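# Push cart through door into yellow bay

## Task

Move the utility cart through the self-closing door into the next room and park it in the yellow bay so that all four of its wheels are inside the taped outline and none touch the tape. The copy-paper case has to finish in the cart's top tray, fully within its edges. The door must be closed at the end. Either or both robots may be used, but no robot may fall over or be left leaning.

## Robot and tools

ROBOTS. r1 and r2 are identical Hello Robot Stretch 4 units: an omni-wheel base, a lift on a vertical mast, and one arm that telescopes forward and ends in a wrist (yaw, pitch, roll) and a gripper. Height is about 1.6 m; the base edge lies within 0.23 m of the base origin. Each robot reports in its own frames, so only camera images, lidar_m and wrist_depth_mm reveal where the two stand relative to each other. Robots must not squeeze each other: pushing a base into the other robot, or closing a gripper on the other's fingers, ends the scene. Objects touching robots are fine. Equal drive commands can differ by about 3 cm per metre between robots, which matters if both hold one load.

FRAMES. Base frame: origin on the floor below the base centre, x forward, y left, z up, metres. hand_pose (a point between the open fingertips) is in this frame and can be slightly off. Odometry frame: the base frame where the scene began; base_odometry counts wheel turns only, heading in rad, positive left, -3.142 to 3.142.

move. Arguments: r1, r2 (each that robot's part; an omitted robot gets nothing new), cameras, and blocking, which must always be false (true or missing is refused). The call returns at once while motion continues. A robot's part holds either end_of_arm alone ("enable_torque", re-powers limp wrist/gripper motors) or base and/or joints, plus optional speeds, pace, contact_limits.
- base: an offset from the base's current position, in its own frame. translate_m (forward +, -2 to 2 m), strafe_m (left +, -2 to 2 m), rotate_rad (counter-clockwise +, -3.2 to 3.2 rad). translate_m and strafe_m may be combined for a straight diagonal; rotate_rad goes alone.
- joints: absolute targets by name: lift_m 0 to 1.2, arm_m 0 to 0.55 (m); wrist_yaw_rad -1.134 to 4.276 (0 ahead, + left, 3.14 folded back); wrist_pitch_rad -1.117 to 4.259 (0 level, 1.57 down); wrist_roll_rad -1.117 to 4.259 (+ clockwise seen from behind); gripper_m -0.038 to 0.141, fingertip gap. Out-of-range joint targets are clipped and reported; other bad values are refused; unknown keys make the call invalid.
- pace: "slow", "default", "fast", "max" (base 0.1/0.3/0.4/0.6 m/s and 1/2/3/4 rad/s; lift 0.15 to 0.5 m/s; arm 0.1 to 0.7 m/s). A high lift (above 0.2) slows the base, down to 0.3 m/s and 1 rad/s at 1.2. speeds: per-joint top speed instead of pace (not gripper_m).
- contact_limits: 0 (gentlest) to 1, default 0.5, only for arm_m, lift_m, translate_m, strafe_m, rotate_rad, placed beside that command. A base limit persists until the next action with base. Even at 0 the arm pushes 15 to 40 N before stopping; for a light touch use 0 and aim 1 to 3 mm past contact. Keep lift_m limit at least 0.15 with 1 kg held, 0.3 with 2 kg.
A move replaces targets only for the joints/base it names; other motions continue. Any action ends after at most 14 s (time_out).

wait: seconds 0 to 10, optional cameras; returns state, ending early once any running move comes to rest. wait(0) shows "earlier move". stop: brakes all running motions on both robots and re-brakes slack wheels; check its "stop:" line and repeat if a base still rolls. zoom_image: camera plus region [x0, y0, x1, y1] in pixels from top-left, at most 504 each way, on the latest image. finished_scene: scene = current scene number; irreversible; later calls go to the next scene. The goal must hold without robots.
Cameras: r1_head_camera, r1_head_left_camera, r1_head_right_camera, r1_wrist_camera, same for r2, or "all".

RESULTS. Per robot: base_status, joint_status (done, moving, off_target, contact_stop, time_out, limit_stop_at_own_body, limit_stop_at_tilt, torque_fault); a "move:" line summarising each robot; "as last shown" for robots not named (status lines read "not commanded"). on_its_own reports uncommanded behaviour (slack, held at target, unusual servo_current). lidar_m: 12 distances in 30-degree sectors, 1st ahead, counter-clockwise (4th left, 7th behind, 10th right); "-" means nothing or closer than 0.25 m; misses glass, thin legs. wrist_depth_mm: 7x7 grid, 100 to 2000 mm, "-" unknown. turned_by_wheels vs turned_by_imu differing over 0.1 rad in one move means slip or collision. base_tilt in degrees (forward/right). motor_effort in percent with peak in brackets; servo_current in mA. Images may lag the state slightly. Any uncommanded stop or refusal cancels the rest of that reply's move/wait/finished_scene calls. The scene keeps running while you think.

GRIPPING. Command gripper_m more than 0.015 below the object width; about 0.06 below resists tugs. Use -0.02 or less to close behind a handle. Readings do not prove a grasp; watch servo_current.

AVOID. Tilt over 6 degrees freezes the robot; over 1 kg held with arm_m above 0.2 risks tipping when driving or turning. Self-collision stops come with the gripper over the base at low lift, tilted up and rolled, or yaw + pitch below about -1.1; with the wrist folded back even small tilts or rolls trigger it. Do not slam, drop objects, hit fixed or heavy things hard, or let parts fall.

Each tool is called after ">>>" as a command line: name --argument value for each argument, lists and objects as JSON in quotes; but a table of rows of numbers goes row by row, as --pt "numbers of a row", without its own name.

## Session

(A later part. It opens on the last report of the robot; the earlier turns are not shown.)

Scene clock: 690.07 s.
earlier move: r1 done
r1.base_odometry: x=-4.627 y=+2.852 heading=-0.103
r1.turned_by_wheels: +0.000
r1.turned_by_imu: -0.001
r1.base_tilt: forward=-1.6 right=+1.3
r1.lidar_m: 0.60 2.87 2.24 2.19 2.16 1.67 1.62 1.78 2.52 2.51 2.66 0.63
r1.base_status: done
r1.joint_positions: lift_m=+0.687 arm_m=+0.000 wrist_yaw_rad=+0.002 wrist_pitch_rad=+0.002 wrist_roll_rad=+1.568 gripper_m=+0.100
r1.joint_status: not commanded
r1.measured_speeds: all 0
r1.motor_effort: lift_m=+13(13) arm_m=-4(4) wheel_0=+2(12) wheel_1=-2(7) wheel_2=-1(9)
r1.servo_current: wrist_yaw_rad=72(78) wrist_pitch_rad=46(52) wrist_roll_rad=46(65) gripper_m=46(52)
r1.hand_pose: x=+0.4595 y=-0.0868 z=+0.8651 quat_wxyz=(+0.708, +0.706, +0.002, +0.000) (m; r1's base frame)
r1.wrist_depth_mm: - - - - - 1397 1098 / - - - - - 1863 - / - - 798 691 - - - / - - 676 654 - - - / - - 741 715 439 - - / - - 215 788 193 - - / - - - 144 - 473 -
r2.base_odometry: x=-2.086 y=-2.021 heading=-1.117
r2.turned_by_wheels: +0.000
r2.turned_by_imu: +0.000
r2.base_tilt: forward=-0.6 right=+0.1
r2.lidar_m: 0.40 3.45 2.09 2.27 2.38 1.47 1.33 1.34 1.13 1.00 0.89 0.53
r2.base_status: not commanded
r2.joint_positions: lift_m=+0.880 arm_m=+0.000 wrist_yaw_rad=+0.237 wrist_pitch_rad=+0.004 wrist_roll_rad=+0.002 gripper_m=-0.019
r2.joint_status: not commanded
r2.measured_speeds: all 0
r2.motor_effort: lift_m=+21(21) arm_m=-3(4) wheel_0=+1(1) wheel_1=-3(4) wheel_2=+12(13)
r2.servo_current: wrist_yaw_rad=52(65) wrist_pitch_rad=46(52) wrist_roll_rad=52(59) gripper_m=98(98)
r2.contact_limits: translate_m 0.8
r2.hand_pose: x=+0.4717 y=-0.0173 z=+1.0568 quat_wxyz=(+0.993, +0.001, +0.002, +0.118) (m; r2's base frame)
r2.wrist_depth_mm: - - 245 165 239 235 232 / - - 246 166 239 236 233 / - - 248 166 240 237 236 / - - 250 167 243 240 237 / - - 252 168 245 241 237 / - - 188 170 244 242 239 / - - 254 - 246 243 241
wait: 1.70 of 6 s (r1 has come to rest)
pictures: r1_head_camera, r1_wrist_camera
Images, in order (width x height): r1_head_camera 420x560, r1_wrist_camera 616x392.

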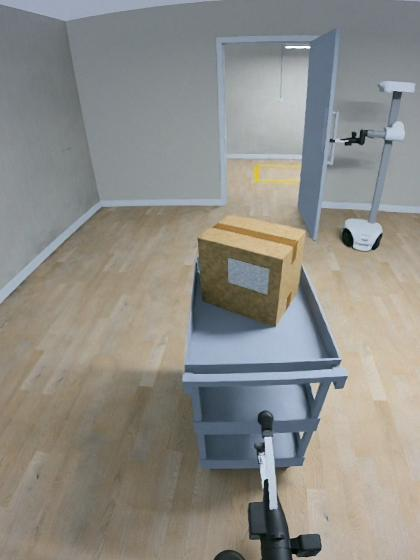

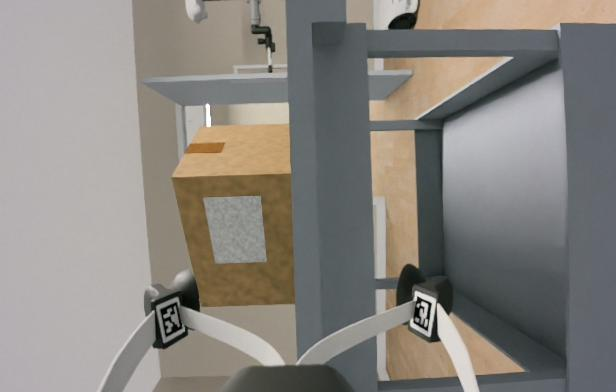

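>>> move --r1 '{"base":{"translate_m":0.22},"contact_limits":{"translate_m":0.2},"pace":"slow"}' --blocking false

>>> wait --seconds 6 --cameras '["r1_wrist_camera"]'

Scene clock: 696.97 s.
move: r1 moving
r1.base_odometry: x=-4.614 y=+2.851 heading=-0.103
r1.turned_by_wheels: +0.000
r1.turned_by_imu: +0.000
r1.base_tilt: forward=-1.6 right=+1.3
r1.lidar_m: 0.58 2.88 2.25 2.18 2.13 1.68 1.65 1.77 2.56 2.49 2.71 0.57
r1.base_status: translate_m moving
r1.joint_positions: lift_m=+0.687 arm_m=+0.000 wrist_yaw_rad=+0.002 wrist_pitch_rad=+0.002 wrist_roll_rad=+1.568 gripper_m=+0.100
r1.joint_status: not commanded
r1.measured_speeds: translate_m=+0.048 strafe_m=+0.000 rotate_rad=-0.002 lift_m=+0.000 arm_m=+0.000 wrist_yaw_rad=+0.000 wrist_pitch_rad=+0.000 wrist_roll_rad=+0.000
r1.motor_effort: lift_m=+13(13) arm_m=-4(4) wheel_0=+4(7) wheel_1=+4(6) wheel_2=-5(7)
r1.servo_current: wrist_yaw_rad=46(72) wrist_pitch_rad=39(46) wrist_roll_rad=52(59) gripper_m=46(52)
r1.contact_limits: translate_m 0.2
r1.hand_pose: x=+0.4595 y=-0.0868 z=+0.8651 quat_wxyz=(+0.708, +0.706, +0.002, +0.000) (m; r1's base frame)
r1.wrist_depth_mm: - - - - 442 449 442 / - - - - - 1863 - / - - 768 683 430 - - / - - 661 634 - - - / - - 732 699 427 - - / - - 214 778 193 - - / - - - 144 - 1661 -
r2: as last shown
r2.base_tilt: forward=-0.7 right=+0.0
r2.lidar_m: 0.43 3.44 2.05 2.25 2.38 1.51 1.30 1.32 1.15 1.02 0.93 0.51
r2.servo_current: wrist_yaw_rad=52(59) wrist_pitch_rad=46(46) wrist_roll_rad=59(59) gripper_m=91(104)
r2.contact_limits: translate_m 0.8
r2.wrist_depth_mm: - - 245 166 239 236 234 / - - 247 166 240 236 235 / - - 248 166 241 238 235 / - - 249 167 243 239 236 / - - 251 168 245 241 238 / - - 188 170 243 242 238 / - - 254 - 247 242 240
pictures: none

Scene clock: 699.93 s.
earlier move: r1 done
r1.base_odometry: x=-4.408 y=+2.830 heading=-0.103
r1.turned_by_wheels: +0.000
r1.turned_by_imu: +0.000
r1.base_tilt: forward=-1.6 right=+1.3
r1.lidar_m: 0.41 0.47 2.21 2.18 2.37 1.87 1.83 2.01 2.58 2.51 2.72 0.43
r1.base_status: done
r1.joint_positions: lift_m=+0.687 arm_m=+0.000 wrist_yaw_rad=+0.002 wrist_pitch_rad=+0.002 wrist_roll_rad=+1.569 gripper_m=+0.100
r1.joint_status: not commanded
r1.measured_speeds: all 0
r1.motor_effort: lift_m=+13(13) arm_m=+4(4) wheel_0=+2(9) wheel_1=+3(7) wheel_2=-1(7)
r1.servo_current: wrist_yaw_rad=59(72) wrist_pitch_rad=39(52) wrist_roll_rad=52(65) gripper_m=39(52)
r1.contact_limits: translate_m 0.2
r1.hand_pose: x=+0.4594 y=-0.0868 z=+0.8651 quat_wxyz=(+0.708, +0.706, +0.002, +0.000) (m; r1's base frame)
r1.wrist_depth_mm: - - - 244 244 1756 - / - - - 245 246 1756 - / - - 512 246 245 - - / - 500 488 246 247 - - / - - 535 521 247 - - / - - 569 574 193 - - / - - - 144 249 1661 -
r2.base_odometry: x=-2.086 y=-2.021 heading=-1.117
r2.turned_by_wheels: +0.000
r2.turned_by_imu: +0.000
r2.base_tilt: forward=-0.6 right=+0.1
r2.lidar_m: 0.41 3.45 2.03 2.23 2.35 1.51 1.32 1.34 1.15 1.01 0.92 0.54
r2.base_status: not commanded
r2.joint_positions: lift_m=+0.880 arm_m=+0.000 wrist_yaw_rad=+0.237 wrist_pitch_rad=+0.004 wrist_roll_rad=+0.002 gripper_m=-0.019
r2.joint_status: not commanded
r2.measured_speeds: all 0
r2.motor_effort: lift_m=+21(21) arm_m=-3(4) wheel_0=+1(1) wheel_1=-4(4) wheel_2=+13(13)
r2.servo_current: wrist_yaw_rad=59(65) wrist_pitch_rad=39(52) wrist_roll_rad=39(59) gripper_m=91(104)
r2.contact_limits: translate_m 0.8
r2.hand_pose: x=+0.4717 y=-0.0173 z=+1.0568 quat_wxyz=(+0.993, +0.001, +0.002, +0.118) (m; r2's base frame)
r2.wrist_depth_mm: - - 245 166 239 236 233 / - - 247 166 240 237 234 / - - 248 167 242 237 235 / - - 249 167 244 240 237 / - - 251 168 245 240 238 / - - 189 170 244 242 239 / - - 254 - 247 242 240
wait: 2.97 of 6 s (r1 has come to rest)
pictures: r1_wrist_camera
Images, in order (width x height): r1_wrist_camera 616x392.

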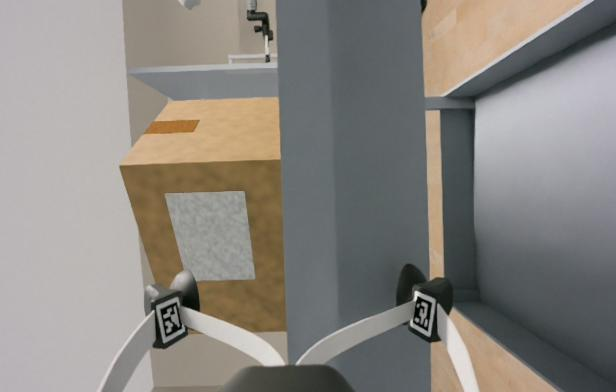

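>>> zoom_image --camera "r1_wrist_camera" --region '[250, 0, 500, 392]'

>>> move --cameras '["r1_head_camera","r1_head_left_camera","r1_head_right_camera"]' --r1 '{"joints":{"gripper_m":0.1}}' --blocking false

Scaled by 1.286.

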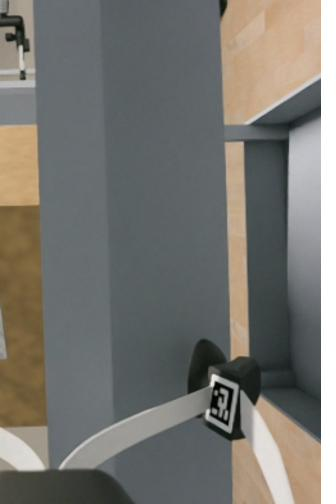

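Scene clock: 709.90 s.
move: r1 done
r1.base_odometry: x=-4.408 y=+2.830 heading=-0.103
r1.turned_by_wheels: +0.000
r1.turned_by_imu: +0.000
r1.base_tilt: forward=-1.6 right=+1.3
r1.lidar_m: 0.41 0.44 2.25 2.16 2.38 1.90 1.86 2.02 2.58 2.52 2.73 0.43
r1.base_status: not commanded
r1.joint_positions: lift_m=+0.687 arm_m=+0.000 wrist_yaw_rad=+0.002 wrist_pitch_rad=+0.002 wrist_roll_rad=+1.569 gripper_m=+0.100
r1.joint_status: all done
r1.measured_speeds: all 0
r1.motor_effort: lift_m=+13(13) arm_m=+4(4) wheel_0=+2(3) wheel_1=+3(3) wheel_2=-1(1)
r1.servo_current: wrist_yaw_rad=59(59) wrist_pitch_rad=46(52) wrist_roll_rad=59(59) gripper_m=39(46)
r1.contact_limits: translate_m 0.2
r1.hand_pose: x=+0.4594 y=-0.0868 z=+0.8651 quat_wxyz=(+0.708, +0.706, +0.002, +0.000) (m; r1's base frame)
r1.wrist_depth_mm: - - - 245 244 1756 - / - - - 246 246 1756 - / - - 517 246 245 - - / - 504 488 245 247 - - / - - 535 521 247 - - / - - 564 580 193 - - / - - - 144 249 1708 -
r2: as last shown
r2.base_tilt: forward=-0.7 right=+0.0
r2.lidar_m: 0.42 3.45 2.02 2.27 2.36 1.47 1.31 1.34 1.14 1.02 0.91 0.54
r2.motor_effort: lift_m=+21(21) arm_m=-3(4) wheel_0=+0(1) wheel_1=-3(4) wheel_2=+13(13)
r2.servo_current: wrist_yaw_rad=52(59) wrist_pitch_rad=39(52) wrist_roll_rad=39(52) gripper_m=98(98)
r2.contact_limits: translate_m 0.8
r2.wrist_depth_mm: - - 245 166 238 236 233 / - - 247 166 239 236 233 / - - 249 167 242 237 236 / - - 251 167 243 240 236 / - - 252 168 244 241 238 / - - 188 169 243 242 239 / - - 254 - 247 243 241
pictures: r1_head_camera, r1_head_left_camera, r1_head_right_camera
Images, in order (width x height): r1_head_camera 420x560, r1_head_left_camera 420x672, r1_head_right_camera 420x672.

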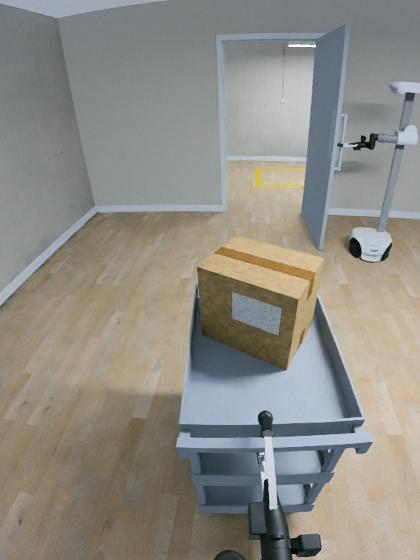

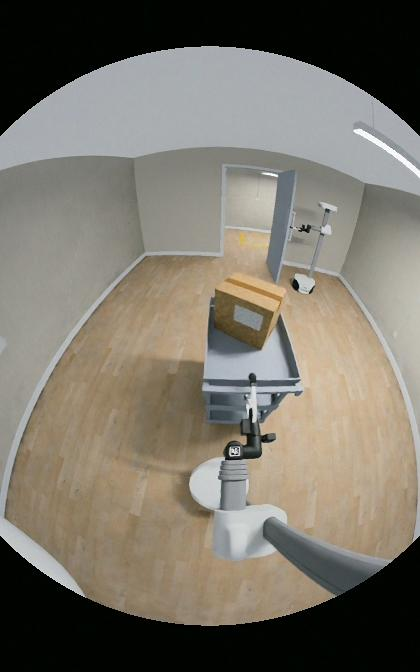

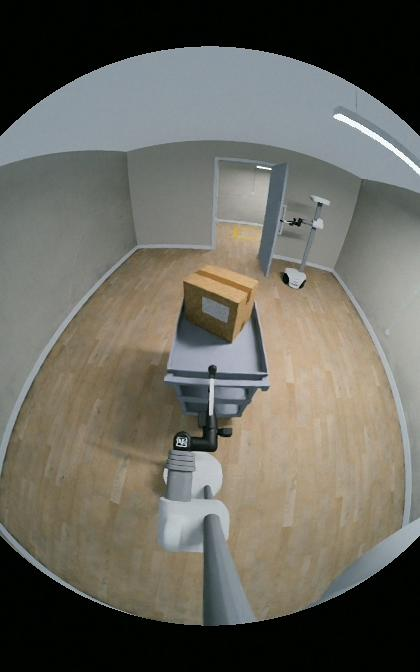

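>>> move --r1 '{"joints":{"lift_m":0.76}}' --blocking false

>>> wait --seconds 2 --cameras '["r1_wrist_camera"]'

Scene clock: 738.60 s.
move: r1 moving
r1.base_odometry: x=-4.408 y=+2.830 heading=-0.103
r1.turned_by_wheels: +0.000
r1.turned_by_imu: +0.000
r1.base_tilt: forward=-1.6 right=+1.3
r1.lidar_m: 0.39 0.43 2.23 2.17 2.39 1.86 1.84 2.02 2.58 2.52 2.73 0.45
r1.base_status: not commanded
r1.joint_positions: lift_m=+0.724 arm_m=+0.000 wrist_yaw_rad=+0.002 wrist_pitch_rad=+0.002 wrist_roll_rad=+1.569 gripper_m=+0.100
r1.joint_status: lift_m moving
r1.measured_speeds: translate_m=+0.000 strafe_m=+0.000 rotate_rad=+0.000 lift_m=+0.143 arm_m=+0.000 wrist_yaw_rad=+0.000 wrist_pitch_rad=+0.000 wrist_roll_rad=+0.000
r1.motor_effort: lift_m=+25(27) arm_m=+4(4) wheel_0=+2(3) wheel_1=+3(3) wheel_2=-1(1)
r1.servo_current: wrist_yaw_rad=59(59) wrist_pitch_rad=33(46) wrist_roll_rad=39(59) gripper_m=46(46)
r1.contact_limits: translate_m 0.2
r1.hand_pose: x=+0.4594 y=-0.0868 z=+0.9019 quat_wxyz=(+0.708, +0.706, +0.002, +0.000) (m; r1's base frame)
r1.wrist_depth_mm: - - - - 246 247 1255 / - - - - 247 247 - / - - 517 508 246 247 - / - - 488 492 247 249 - / - - 535 539 248 248 - / - - 574 597 187 202 - / - - - 141 249 249 -
r2: as last shown
r2.base_tilt: forward=-0.7 right=+0.1
r2.lidar_m: 0.39 3.44 2.03 2.21 2.34 1.50 1.32 1.33 1.15 1.00 0.93 0.54
r2.servo_current: wrist_yaw_rad=52(59) wrist_pitch_rad=39(52) wrist_roll_rad=52(59) gripper_m=91(104)
r2.contact_limits: translate_m 0.8
r2.wrist_depth_mm: - - 246 166 238 236 233 / - - 247 166 239 237 234 / - - 248 166 241 238 235 / - - 250 167 243 240 236 / - - 251 168 244 241 238 / - - 189 169 243 242 238 / - - 255 - 246 243 240
pictures: none

Scene clock: 739.37 s.
earlier move: r1 done
r1.base_odometry: x=-4.408 y=+2.830 heading=-0.103
r1.turned_by_wheels: +0.000
r1.turned_by_imu: +0.000
r1.base_tilt: forward=-1.5 right=+1.3
r1.lidar_m: 0.37 0.40 2.21 2.17 2.36 1.90 1.84 2.02 2.57 2.52 2.74 0.43
r1.base_status: not commanded
r1.joint_positions: lift_m=+0.759 arm_m=+0.000 wrist_yaw_rad=+0.002 wrist_pitch_rad=+0.026 wrist_roll_rad=+1.569 gripper_m=+0.100
r1.joint_status: all done
r1.measured_speeds: all 0
r1.on_its_own: wrist_pitch_rad is at rest, and its servo_current (163 mA) is outside its rest range (0 to 130 mA)
r1.motor_effort: lift_m=+36(37) arm_m=+0(4) wheel_0=+2(3) wheel_1=+2(3) wheel_2=+0(1)
r1.servo_current: wrist_yaw_rad=39(59) wrist_pitch_rad=163(163) wrist_roll_rad=59(65) gripper_m=46(46)
r1.contact_limits: translate_m 0.2
r1.hand_pose: x=+0.4594 y=-0.0868 z=+0.9293 quat_wxyz=(+0.708, +0.706, +0.010, -0.008) (m; r1's base frame)
r1.wrist_depth_mm: - - - - 204 246 1205 / - - - - 241 248 - / - - 512 517 242 247 - / - - 477 480 242 249 - / - - 517 535 243 248 - / - - 544 591 202 182 - / - - - 580 184 247 -
r2.base_odometry: x=-2.086 y=-2.021 heading=-1.117
r2.turned_by_wheels: +0.000
r2.turned_by_imu: +0.000
r2.base_tilt: forward=-0.6 right=+0.0
r2.lidar_m: 0.39 3.44 2.05 2.26 2.35 1.48 1.33 1.33 1.15 1.01 0.89 0.55
r2.base_status: not commanded
r2.joint_positions: lift_m=+0.880 arm_m=+0.000 wrist_yaw_rad=+0.237 wrist_pitch_rad=+0.004 wrist_roll_rad=+0.002 gripper_m=-0.019
r2.joint_status: not commanded
r2.measured_speeds: all 0
r2.motor_effort: lift_m=+21(21) arm_m=-4(4) wheel_0=+0(1) wheel_1=-3(4) wheel_2=+12(13)
r2.servo_current: wrist_yaw_rad=46(72) wrist_pitch_rad=46(52) wrist_roll_rad=26(59) gripper_m=91(104)
r2.contact_limits: translate_m 0.8
r2.hand_pose: x=+0.4717 y=-0.0173 z=+1.0568 quat_wxyz=(+0.993, +0.001, +0.002, +0.118) (m; r2's base frame)
r2.wrist_depth_mm: - - 246 165 237 236 233 / - - 246 166 240 236 233 / - - 249 166 241 238 236 / - - 249 168 242 239 237 / - - 252 168 244 241 238 / - - 189 169 244 243 239 / - - 255 - 247 242 241
wait: 0.77 of 2 s (r1 has come to rest)
pictures: r1_wrist_camera
Images, in order (width x height): r1_wrist_camera 616x392.

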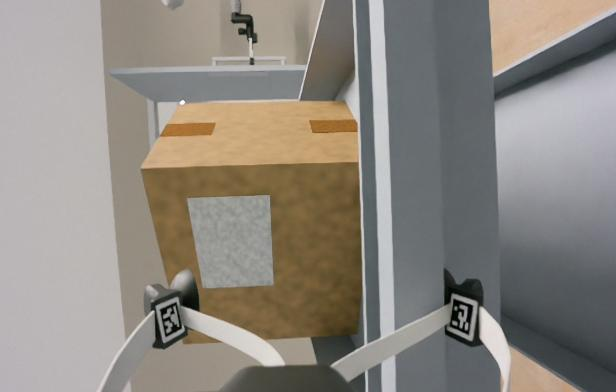

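>>> move --r1 '{"joints":{"lift_m":0.687}}' --blocking false

>>> wait --seconds 2 --cameras '["r1_wrist_camera"]'

Scene clock: 750.73 s.
move: r1 moving
r1.base_odometry: x=-4.408 y=+2.830 heading=-0.103
r1.turned_by_wheels: +0.000
r1.turned_by_imu: +0.000
r1.base_tilt: forward=-1.6 right=+1.2
r1.lidar_m: 0.40 2.86 2.22 2.17 2.39 1.88 1.85 2.03 2.56 2.50 2.74 0.44
r1.base_status: not commanded
r1.joint_positions: lift_m=+0.723 arm_m=+0.000 wrist_yaw_rad=+0.002 wrist_pitch_rad=+0.010 wrist_roll_rad=+1.569 gripper_m=+0.100
r1.joint_status: lift_m moving
r1.measured_speeds: translate_m=+0.000 strafe_m=+0.000 rotate_rad=+0.000 lift_m=-0.142 arm_m=+0.000 wrist_yaw_rad=+0.000 wrist_pitch_rad=-0.119 wrist_roll_rad=+0.000
r1.motor_effort: lift_m=+12(35) arm_m=+0(4) wheel_0=+2(2) wheel_1=+3(3) wheel_2=+0(0)
r1.servo_current: wrist_yaw_rad=52(59) wrist_pitch_rad=72(163) wrist_roll_rad=46(59) gripper_m=46(46)
r1.contact_limits: translate_m 0.2
r1.hand_pose: x=+0.4595 y=-0.0868 z=+0.8978 quat_wxyz=(+0.708, +0.706, +0.005, -0.003) (m; r1's base frame)
r1.wrist_depth_mm: - - - - 252 253 1229 / - - - - 252 252 - / - - 530 525 251 253 - / - - 488 492 193 254 - / - - 530 539 218 254 - / - - 216 591 191 202 - / - - - 146 191 254 -
r2: as last shown
r2.base_tilt: forward=-0.7 right=+0.1
r2.lidar_m: 0.41 3.45 2.02 2.26 2.34 1.49 1.33 1.34 1.15 1.01 0.92 0.54
r2.motor_effort: lift_m=+21(21) arm_m=-3(4) wheel_0=+1(1) wheel_1=-3(4) wheel_2=+12(13)
r2.servo_current: wrist_yaw_rad=59(59) wrist_pitch_rad=46(46) wrist_roll_rad=46(52) gripper_m=85(98)
r2.contact_limits: translate_m 0.8
r2.wrist_depth_mm: - - 246 165 239 236 232 / - - 248 166 240 237 234 / - - 248 166 241 237 235 / - - 250 167 242 240 237 / - - 251 168 245 241 237 / - - 188 170 243 242 239 / - - 255 - 247 242 240
pictures: none

Scene clock: 751.50 s.
earlier move: r1 done
r1.base_odometry: x=-4.408 y=+2.830 heading=-0.103
r1.turned_by_wheels: +0.000
r1.turned_by_imu: +0.000
r1.base_tilt: forward=-1.6 right=+1.3
r1.lidar_m: 0.39 2.84 2.25 2.17 2.39 1.89 1.83 2.00 2.57 2.52 2.70 0.44
r1.base_status: not commanded
r1.joint_positions: lift_m=+0.688 arm_m=+0.000 wrist_yaw_rad=+0.002 wrist_pitch_rad=+0.007 wrist_roll_rad=+1.569 gripper_m=+0.100
r1.joint_status: all done
r1.measured_speeds: all 0
r1.motor_effort: lift_m=+12(35) arm_m=+4(4) wheel_0=+2(3) wheel_1=+3(3) wheel_2=+0(0)
r1.servo_current: wrist_yaw_rad=46(59) wrist_pitch_rad=39(163) wrist_roll_rad=59(59) gripper_m=39(46)
r1.contact_limits: translate_m 0.2
r1.hand_pose: x=+0.4595 y=-0.0868 z=+0.8637 quat_wxyz=(+0.708, +0.706, +0.003, -0.002) (m; r1's base frame)
r1.wrist_depth_mm: - - - 253 254 1708 - / - - - 254 254 1863 - / - - 530 255 256 - - / - 504 496 254 256 - - / - - 539 256 256 - - / - - 574 255 197 - - / - - - 144 258 1661 -
r2.base_odometry: x=-2.086 y=-2.021 heading=-1.117
r2.turned_by_wheels: +0.000
r2.turned_by_imu: +0.000
r2.base_tilt: forward=-0.6 right=+0.0
r2.lidar_m: 0.39 3.45 2.03 2.24 2.36 1.50 1.32 1.31 1.14 1.02 0.92 0.56
r2.base_status: not commanded
r2.joint_positions: lift_m=+0.880 arm_m=+0.000 wrist_yaw_rad=+0.237 wrist_pitch_rad=+0.004 wrist_roll_rad=+0.002 gripper_m=-0.019
r2.joint_status: not commanded
r2.measured_speeds: all 0
r2.motor_effort: lift_m=+21(21) arm_m=-3(4) wheel_0=+1(1) wheel_1=-3(4) wheel_2=+13(13)
r2.servo_current: wrist_yaw_rad=59(65) wrist_pitch_rad=39(46) wrist_roll_rad=46(65) gripper_m=104(104)
r2.contact_limits: translate_m 0.8
r2.hand_pose: x=+0.4717 y=-0.0173 z=+1.0568 quat_wxyz=(+0.993, +0.001, +0.002, +0.118) (m; r2's base frame)
r2.wrist_depth_mm: - - 246 165 238 236 234 / - - 247 166 239 236 235 / - - 248 167 242 238 236 / - - 250 167 243 239 236 / - - 252 168 244 241 238 / - - 189 170 243 242 240 / - - 254 - 247 242 241
wait: 0.77 of 2 s (r1 has come to rest)
pictures: r1_wrist_camera
Images, in order (width x height): r1_wrist_camera 616x392.

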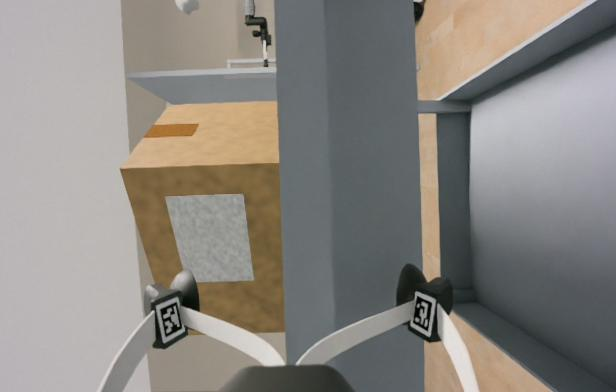

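>>> move --r1 '{"base":{"translate_m":0.075},"contact_limits":{"translate_m":0.2},"pace":"slow"}' --blocking false

>>> wait --seconds 3 --cameras '["r1_wrist_camera"]'

Scene clock: 755.57 s.
move: r1 moving
r1.base_odometry: x=-4.395 y=+2.828 heading=-0.102
r1.turned_by_wheels: +0.000
r1.turned_by_imu: +0.000
r1.base_tilt: forward=-1.6 right=+1.3
r1.lidar_m: 0.41 0.44 2.22 2.14 2.39 1.89 1.87 2.05 2.58 2.52 2.74 0.43
r1.base_status: translate_m moving
r1.joint_positions: lift_m=+0.688 arm_m=+0.000 wrist_yaw_rad=+0.002 wrist_pitch_rad=+0.007 wrist_roll_rad=+1.569 gripper_m=+0.100
r1.joint_status: not commanded
r1.measured_speeds: translate_m=+0.049 strafe_m=+0.000 rotate_rad=+0.001 lift_m=+0.000 arm_m=+0.000 wrist_yaw_rad=+0.000 wrist_pitch_rad=+0.000 wrist_roll_rad=+0.000
r1.motor_effort: lift_m=+12(13) arm_m=+4(4) wheel_0=+3(6) wheel_1=+3(5) wheel_2=-5(7)
r1.servo_current: wrist_yaw_rad=52(72) wrist_pitch_rad=52(52) wrist_roll_rad=59(59) gripper_m=39(46)
r1.contact_limits: translate_m 0.2
r1.hand_pose: x=+0.4595 y=-0.0868 z=+0.8637 quat_wxyz=(+0.708, +0.706, +0.003, -0.002) (m; r1's base frame)
r1.wrist_depth_mm: - - - 244 243 1708 - / - - - 244 243 1708 - / - - 521 244 245 - - / - 500 488 245 246 - - / - - 535 246 246 - - / - - 215 246 193 - - / - - - 144 247 1708 -
r2: as last shown
r2.base_tilt: forward=-0.7 right=+0.0
r2.lidar_m: 0.40 3.44 2.02 2.24 2.37 1.49 1.33 1.33 1.14 1.02 0.90 0.53
r2.motor_effort: lift_m=+21(21) arm_m=-3(4) wheel_0=+1(1) wheel_1=-4(4) wheel_2=+13(13)
r2.servo_current: wrist_yaw_rad=52(65) wrist_pitch_rad=46(46) wrist_roll_rad=46(52) gripper_m=85(98)
r2.contact_limits: translate_m 0.8
r2.wrist_depth_mm: - - 246 166 238 236 233 / - - 246 166 239 236 235 / - - 249 167 241 238 235 / - - 250 167 242 239 237 / - - 253 168 243 241 237 / - - 188 169 243 242 239 / - - 255 - 248 242 240
pictures: none

Scene clock: 757.10 s.
earlier move: r1 done
r1.base_odometry: x=-4.333 y=+2.822 heading=-0.102
r1.turned_by_wheels: +0.000
r1.turned_by_imu: +0.000
r1.base_tilt: forward=-1.6 right=+1.3
r1.lidar_m: 0.40 2.84 2.24 2.15 2.37 1.96 1.91 2.07 2.57 2.52 2.71 0.41
r1.base_status: done
r1.joint_positions: lift_m=+0.688 arm_m=+0.000 wrist_yaw_rad=+0.002 wrist_pitch_rad=+0.007 wrist_roll_rad=+1.569 gripper_m=+0.100
r1.joint_status: not commanded
r1.measured_speeds: all 0
r1.motor_effort: lift_m=+12(13) arm_m=+4(4) wheel_0=+3(9) wheel_1=+4(9) wheel_2=-2(11)
r1.servo_current: wrist_yaw_rad=65(72) wrist_pitch_rad=46(59) wrist_roll_rad=52(72) gripper_m=46(46)
r1.contact_limits: translate_m 0.2
r1.hand_pose: x=+0.4595 y=-0.0868 z=+0.8637 quat_wxyz=(+0.708, +0.706, +0.003, -0.002) (m; r1's base frame)
r1.wrist_depth_mm: - - - 235 234 1661 - / - - - 236 236 - - / - 539 480 236 237 - - / - 500 484 238 239 - - / - - 535 179 240 - - / - - 569 179 198 - - / - - - 144 244 1708 -
r2.base_odometry: x=-2.086 y=-2.021 heading=-1.117
r2.turned_by_wheels: +0.000
r2.turned_by_imu: +0.000
r2.base_tilt: forward=-0.6 right=+0.1
r2.lidar_m: 0.40 3.44 2.00 2.17 2.37 1.49 1.29 1.35 1.14 1.02 0.92 0.54
r2.base_status: not commanded
r2.joint_positions: lift_m=+0.880 arm_m=+0.000 wrist_yaw_rad=+0.237 wrist_pitch_rad=+0.004 wrist_roll_rad=+0.002 gripper_m=-0.019
r2.joint_status: not commanded
r2.measured_speeds: all 0
r2.motor_effort: lift_m=+21(21) arm_m=-3(4) wheel_0=+0(1) wheel_1=-4(4) wheel_2=+12(13)
r2.servo_current: wrist_yaw_rad=59(65) wrist_pitch_rad=46(46) wrist_roll_rad=46(59) gripper_m=98(104)
r2.contact_limits: translate_m 0.8
r2.hand_pose: x=+0.4717 y=-0.0173 z=+1.0568 quat_wxyz=(+0.993, +0.001, +0.002, +0.118) (m; r2's base frame)
r2.wrist_depth_mm: - - 245 165 238 236 233 / - - 247 167 240 236 234 / - - 248 166 242 237 236 / - - 249 167 243 240 236 / - - 252 168 245 240 238 / - - 189 170 243 242 239 / - - 255 - 248 242 241
wait: 1.53 of 3 s (r1 has come to rest)
pictures: r1_wrist_camera
Images, in order (width x height): r1_wrist_camera 616x392.

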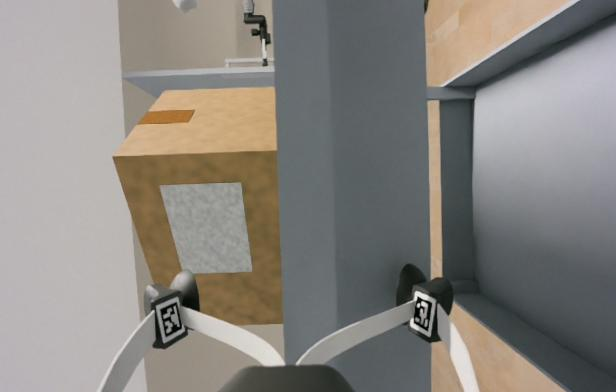

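>>> move --cameras '["r1_head_camera","r1_wrist_camera"]' --r1 '{"joints":{"lift_m":0.688}}' --blocking false

>>> zoom_image --camera "r1_head_camera" --region '[160, 380, 400, 560]'

Scene clock: 775.63 s.
move: r1 done
r1.base_odometry: x=-4.333 y=+2.822 heading=-0.102
r1.turned_by_wheels: +0.000
r1.turned_by_imu: +0.000
r1.base_tilt: forward=-1.6 right=+1.2
r1.lidar_m: 0.40 2.85 2.23 2.16 2.37 1.97 1.92 2.10 2.57 2.53 2.73 0.41
r1.base_status: not commanded
r1.joint_positions: lift_m=+0.688 arm_m=+0.000 wrist_yaw_rad=+0.002 wrist_pitch_rad=+0.007 wrist_roll_rad=+1.569 gripper_m=+0.100
r1.joint_status: all done
r1.measured_speeds: all 0
r1.motor_effort: lift_m=+24(24) arm_m=+4(4) wheel_0=+3(4) wheel_1=+3(4) wheel_2=-2(2)
r1.servo_current: wrist_yaw_rad=52(65) wrist_pitch_rad=39(52) wrist_roll_rad=39(59) gripper_m=39(46)
r1.contact_limits: translate_m 0.2
r1.hand_pose: x=+0.4595 y=-0.0868 z=+0.8637 quat_wxyz=(+0.708, +0.706, +0.003, -0.002) (m; r1's base frame)
r1.wrist_depth_mm: - - - 233 234 1661 - / - - - 235 236 - - / - 544 484 236 236 - - / - 496 488 237 237 - - / - - 535 179 240 - - / - - 569 180 198 - - / - - - 144 244 1708 -
r2: as last shown
r2.base_tilt: forward=-0.7 right=+0.1
r2.lidar_m: 0.40 3.45 1.98 2.18 2.35 1.50 1.31 1.33 1.15 1.00 0.93 0.54
r2.motor_effort: lift_m=+21(21) arm_m=-3(4) wheel_0=+1(1) wheel_1=-3(4) wheel_2=+13(13)
r2.servo_current: wrist_yaw_rad=59(65) wrist_pitch_rad=39(46) wrist_roll_rad=46(59) gripper_m=98(98)
r2.contact_limits: translate_m 0.8
r2.wrist_depth_mm: - - 245 166 238 236 233 / - - 247 166 239 237 234 / - - 249 167 241 237 236 / - - 249 167 243 238 236 / - - 251 168 244 241 238 / - - 188 169 243 242 239 / - - 254 - 246 242 241
pictures: r1_head_camera, r1_wrist_camera
Images, in order (width x height): r1_head_camera 420x560, r1_wrist_camera 616x392.

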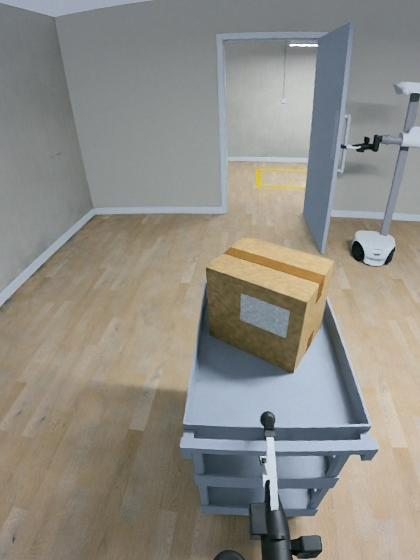

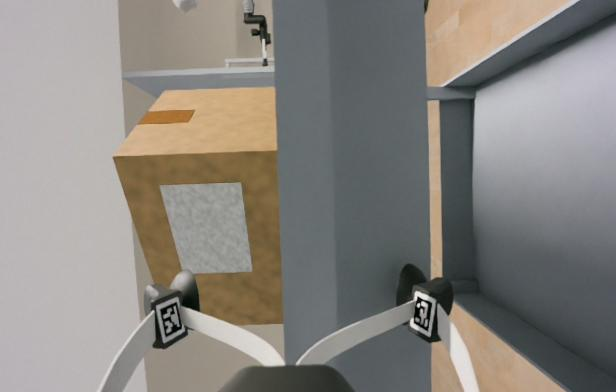

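Scaled by 2.100 from the camera's 420x560 image, which has a finer 600x800 frame.

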